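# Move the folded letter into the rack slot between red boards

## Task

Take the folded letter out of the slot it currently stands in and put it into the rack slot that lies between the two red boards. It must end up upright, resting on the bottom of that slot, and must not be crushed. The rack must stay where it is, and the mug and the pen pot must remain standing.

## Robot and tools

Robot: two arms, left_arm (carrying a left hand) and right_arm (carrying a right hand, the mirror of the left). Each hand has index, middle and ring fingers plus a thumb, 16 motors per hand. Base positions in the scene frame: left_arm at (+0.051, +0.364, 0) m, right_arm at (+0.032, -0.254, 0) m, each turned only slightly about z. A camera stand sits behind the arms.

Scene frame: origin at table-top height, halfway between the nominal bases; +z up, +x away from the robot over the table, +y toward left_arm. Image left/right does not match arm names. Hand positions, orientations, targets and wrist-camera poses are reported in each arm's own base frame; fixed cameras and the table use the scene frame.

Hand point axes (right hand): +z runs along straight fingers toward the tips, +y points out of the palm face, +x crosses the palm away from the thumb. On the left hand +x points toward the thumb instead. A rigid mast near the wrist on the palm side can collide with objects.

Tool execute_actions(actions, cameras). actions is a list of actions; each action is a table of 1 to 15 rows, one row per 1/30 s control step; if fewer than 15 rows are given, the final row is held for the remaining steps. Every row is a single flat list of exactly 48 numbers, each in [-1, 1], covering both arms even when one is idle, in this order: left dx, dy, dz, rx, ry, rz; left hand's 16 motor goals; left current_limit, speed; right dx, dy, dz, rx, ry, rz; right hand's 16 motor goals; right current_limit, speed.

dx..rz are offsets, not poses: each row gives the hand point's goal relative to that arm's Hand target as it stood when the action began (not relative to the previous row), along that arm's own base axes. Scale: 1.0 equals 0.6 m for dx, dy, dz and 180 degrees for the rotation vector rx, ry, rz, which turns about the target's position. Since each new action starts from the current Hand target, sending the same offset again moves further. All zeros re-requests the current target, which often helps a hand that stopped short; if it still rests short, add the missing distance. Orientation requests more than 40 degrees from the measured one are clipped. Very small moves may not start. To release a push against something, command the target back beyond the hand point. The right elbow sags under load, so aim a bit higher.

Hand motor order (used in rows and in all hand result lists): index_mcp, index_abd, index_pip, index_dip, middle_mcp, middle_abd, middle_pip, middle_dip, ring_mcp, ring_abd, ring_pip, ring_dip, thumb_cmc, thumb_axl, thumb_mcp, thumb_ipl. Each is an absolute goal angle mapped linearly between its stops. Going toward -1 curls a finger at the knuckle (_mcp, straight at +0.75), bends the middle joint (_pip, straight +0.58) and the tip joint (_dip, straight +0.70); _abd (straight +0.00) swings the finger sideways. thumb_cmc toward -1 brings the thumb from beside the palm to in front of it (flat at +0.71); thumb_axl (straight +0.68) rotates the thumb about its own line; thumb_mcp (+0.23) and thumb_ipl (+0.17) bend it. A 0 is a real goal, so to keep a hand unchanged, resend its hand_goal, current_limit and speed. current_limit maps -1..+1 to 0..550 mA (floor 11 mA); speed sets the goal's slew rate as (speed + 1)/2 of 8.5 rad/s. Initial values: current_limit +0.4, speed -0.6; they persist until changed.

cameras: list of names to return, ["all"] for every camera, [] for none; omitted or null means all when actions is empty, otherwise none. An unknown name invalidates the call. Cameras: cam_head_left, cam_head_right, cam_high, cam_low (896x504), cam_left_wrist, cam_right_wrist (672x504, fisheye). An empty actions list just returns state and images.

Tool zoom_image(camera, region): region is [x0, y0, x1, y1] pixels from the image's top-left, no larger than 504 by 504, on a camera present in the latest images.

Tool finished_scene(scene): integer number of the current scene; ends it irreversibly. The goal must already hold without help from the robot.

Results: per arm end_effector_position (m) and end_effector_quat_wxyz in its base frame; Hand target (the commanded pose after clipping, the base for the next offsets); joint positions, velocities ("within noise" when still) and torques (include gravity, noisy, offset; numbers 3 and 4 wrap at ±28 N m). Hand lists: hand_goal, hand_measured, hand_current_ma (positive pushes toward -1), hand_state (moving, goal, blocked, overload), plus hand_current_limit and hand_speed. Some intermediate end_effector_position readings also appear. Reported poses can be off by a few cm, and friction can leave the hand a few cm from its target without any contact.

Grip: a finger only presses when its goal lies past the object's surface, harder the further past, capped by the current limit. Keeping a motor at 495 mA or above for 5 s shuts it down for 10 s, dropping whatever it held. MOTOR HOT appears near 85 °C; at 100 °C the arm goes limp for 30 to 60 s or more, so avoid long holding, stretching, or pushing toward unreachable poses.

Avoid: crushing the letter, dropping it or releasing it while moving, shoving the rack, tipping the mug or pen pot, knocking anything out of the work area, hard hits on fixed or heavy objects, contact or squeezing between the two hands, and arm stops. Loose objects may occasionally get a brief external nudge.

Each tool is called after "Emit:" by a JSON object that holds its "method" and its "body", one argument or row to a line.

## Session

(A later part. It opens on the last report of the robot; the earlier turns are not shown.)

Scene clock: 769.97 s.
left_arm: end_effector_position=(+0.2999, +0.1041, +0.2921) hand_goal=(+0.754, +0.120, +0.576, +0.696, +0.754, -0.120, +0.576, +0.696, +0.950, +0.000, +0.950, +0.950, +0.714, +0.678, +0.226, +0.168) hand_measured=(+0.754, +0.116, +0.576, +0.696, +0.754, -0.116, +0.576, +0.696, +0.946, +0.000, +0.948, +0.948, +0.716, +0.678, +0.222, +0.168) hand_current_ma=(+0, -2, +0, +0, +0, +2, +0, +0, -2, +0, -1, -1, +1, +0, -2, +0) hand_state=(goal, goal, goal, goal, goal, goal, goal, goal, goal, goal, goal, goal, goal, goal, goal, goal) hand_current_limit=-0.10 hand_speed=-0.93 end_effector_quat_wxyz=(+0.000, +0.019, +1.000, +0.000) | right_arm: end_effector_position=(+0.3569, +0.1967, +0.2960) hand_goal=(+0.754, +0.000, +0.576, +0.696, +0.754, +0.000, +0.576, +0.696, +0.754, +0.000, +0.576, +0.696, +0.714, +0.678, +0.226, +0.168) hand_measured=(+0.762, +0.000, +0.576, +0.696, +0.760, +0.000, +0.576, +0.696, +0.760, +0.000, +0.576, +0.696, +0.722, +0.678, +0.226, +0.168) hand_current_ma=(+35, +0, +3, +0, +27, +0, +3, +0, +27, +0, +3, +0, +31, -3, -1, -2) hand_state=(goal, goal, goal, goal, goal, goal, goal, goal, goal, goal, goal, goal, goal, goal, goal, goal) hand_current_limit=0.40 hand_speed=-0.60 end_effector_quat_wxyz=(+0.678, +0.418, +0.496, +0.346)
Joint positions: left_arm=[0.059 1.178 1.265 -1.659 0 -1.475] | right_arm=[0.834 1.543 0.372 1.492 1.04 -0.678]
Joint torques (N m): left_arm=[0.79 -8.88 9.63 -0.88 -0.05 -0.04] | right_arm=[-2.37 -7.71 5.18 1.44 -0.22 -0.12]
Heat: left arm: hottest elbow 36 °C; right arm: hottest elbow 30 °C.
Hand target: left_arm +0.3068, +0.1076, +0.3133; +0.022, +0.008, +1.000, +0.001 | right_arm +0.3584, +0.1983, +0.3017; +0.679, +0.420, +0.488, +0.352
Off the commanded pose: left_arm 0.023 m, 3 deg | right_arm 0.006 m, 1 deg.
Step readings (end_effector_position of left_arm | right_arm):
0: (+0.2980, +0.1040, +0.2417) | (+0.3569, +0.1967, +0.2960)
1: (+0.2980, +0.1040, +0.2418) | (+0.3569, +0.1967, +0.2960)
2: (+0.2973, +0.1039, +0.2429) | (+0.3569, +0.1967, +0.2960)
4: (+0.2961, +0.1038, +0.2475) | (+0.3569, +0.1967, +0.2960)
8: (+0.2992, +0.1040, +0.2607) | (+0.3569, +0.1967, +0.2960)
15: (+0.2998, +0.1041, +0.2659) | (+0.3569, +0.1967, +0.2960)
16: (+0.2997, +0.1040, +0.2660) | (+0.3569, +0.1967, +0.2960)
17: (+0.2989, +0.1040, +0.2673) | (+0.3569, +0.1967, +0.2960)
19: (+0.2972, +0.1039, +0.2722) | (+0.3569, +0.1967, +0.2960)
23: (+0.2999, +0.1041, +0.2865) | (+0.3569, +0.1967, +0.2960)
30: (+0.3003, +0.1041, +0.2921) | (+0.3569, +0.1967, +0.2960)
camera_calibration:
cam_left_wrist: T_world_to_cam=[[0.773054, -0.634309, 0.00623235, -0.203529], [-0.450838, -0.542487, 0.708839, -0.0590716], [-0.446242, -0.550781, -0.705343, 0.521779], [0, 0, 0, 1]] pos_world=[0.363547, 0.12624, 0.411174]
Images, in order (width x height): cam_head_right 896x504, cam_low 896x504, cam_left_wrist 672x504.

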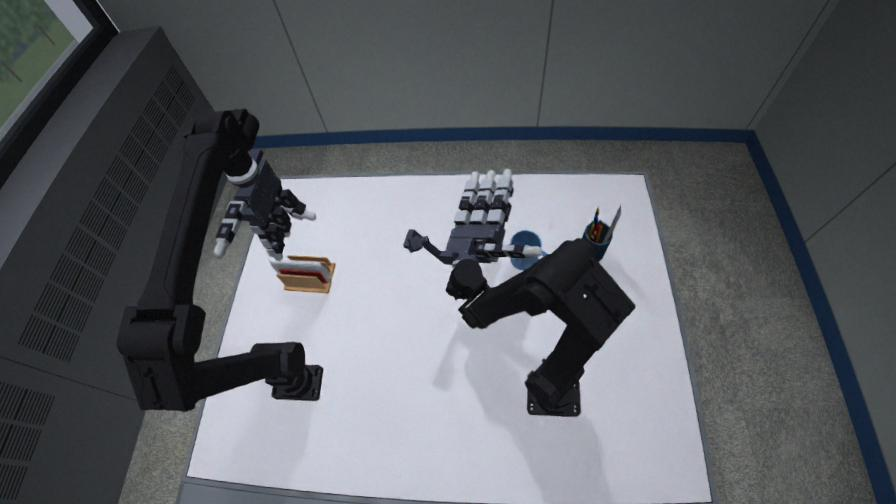

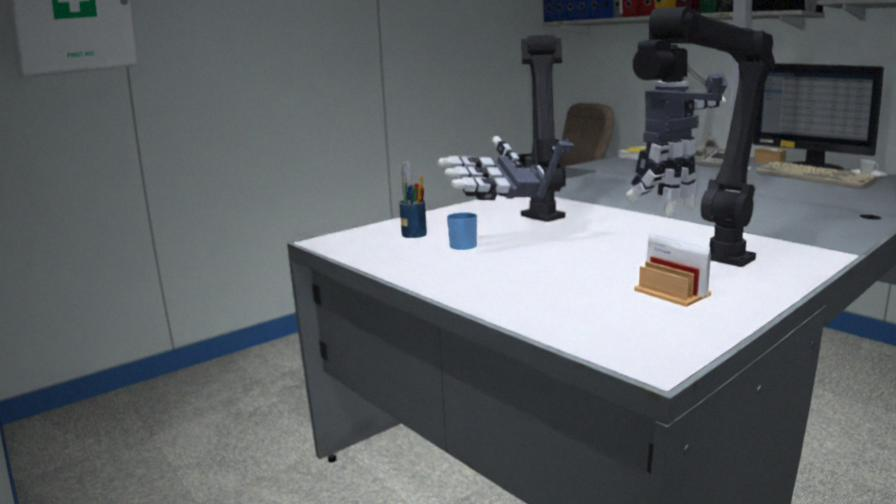

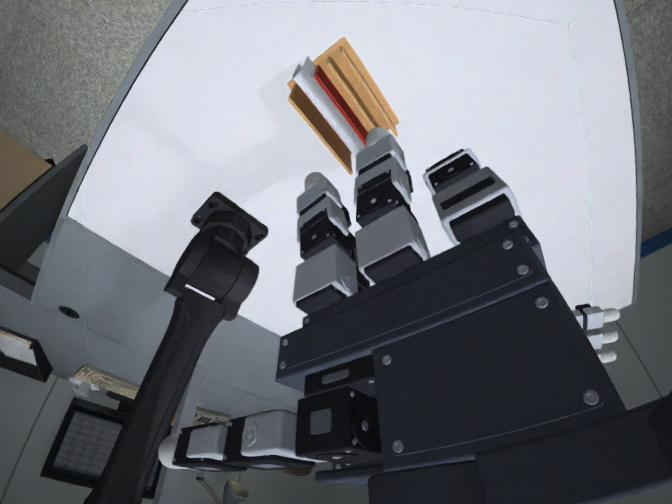

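Emit:
{"method": "zoom_image", "body": {
  "camera": "cam_low",
  "region": [690, 270, 720, 305]
}}

Emit:
{"method": "zoom_image", "body": {
  "camera": "cam_head_right",
  "region": [315, 255, 345, 300]
}}

Emit:
{"method": "zoom_image", "body": {
  "camera": "cam_head_left",
  "region": [200, 200, 420, 360]
}}

Scaled by 14.400 from the camera's 896x504 image, which has a finer 1280x720 frame.

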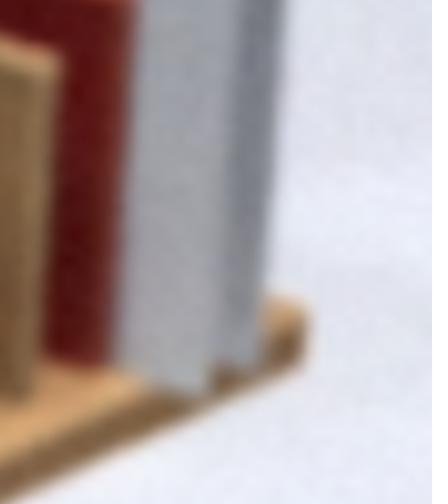

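Scaled by 11.200 from the camera's 896x504 image, which has a finer 1280x720 frame.

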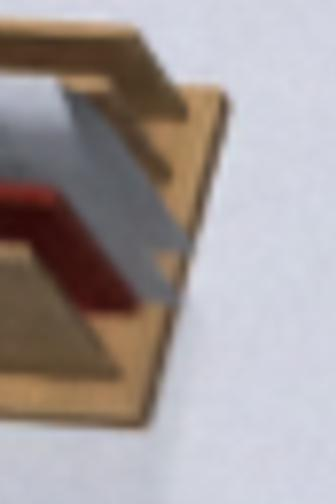

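This scene's latest camera images include none from cam_head_left. They are from: cam_head_right, cam_low, cam_left_wrist. cam_head_left's image comes with the result of a call that names it in "cameras".

Emit:
{"method": "finished_scene", "body": {
  "scene": 2
}}

The scene is finished: the task was done.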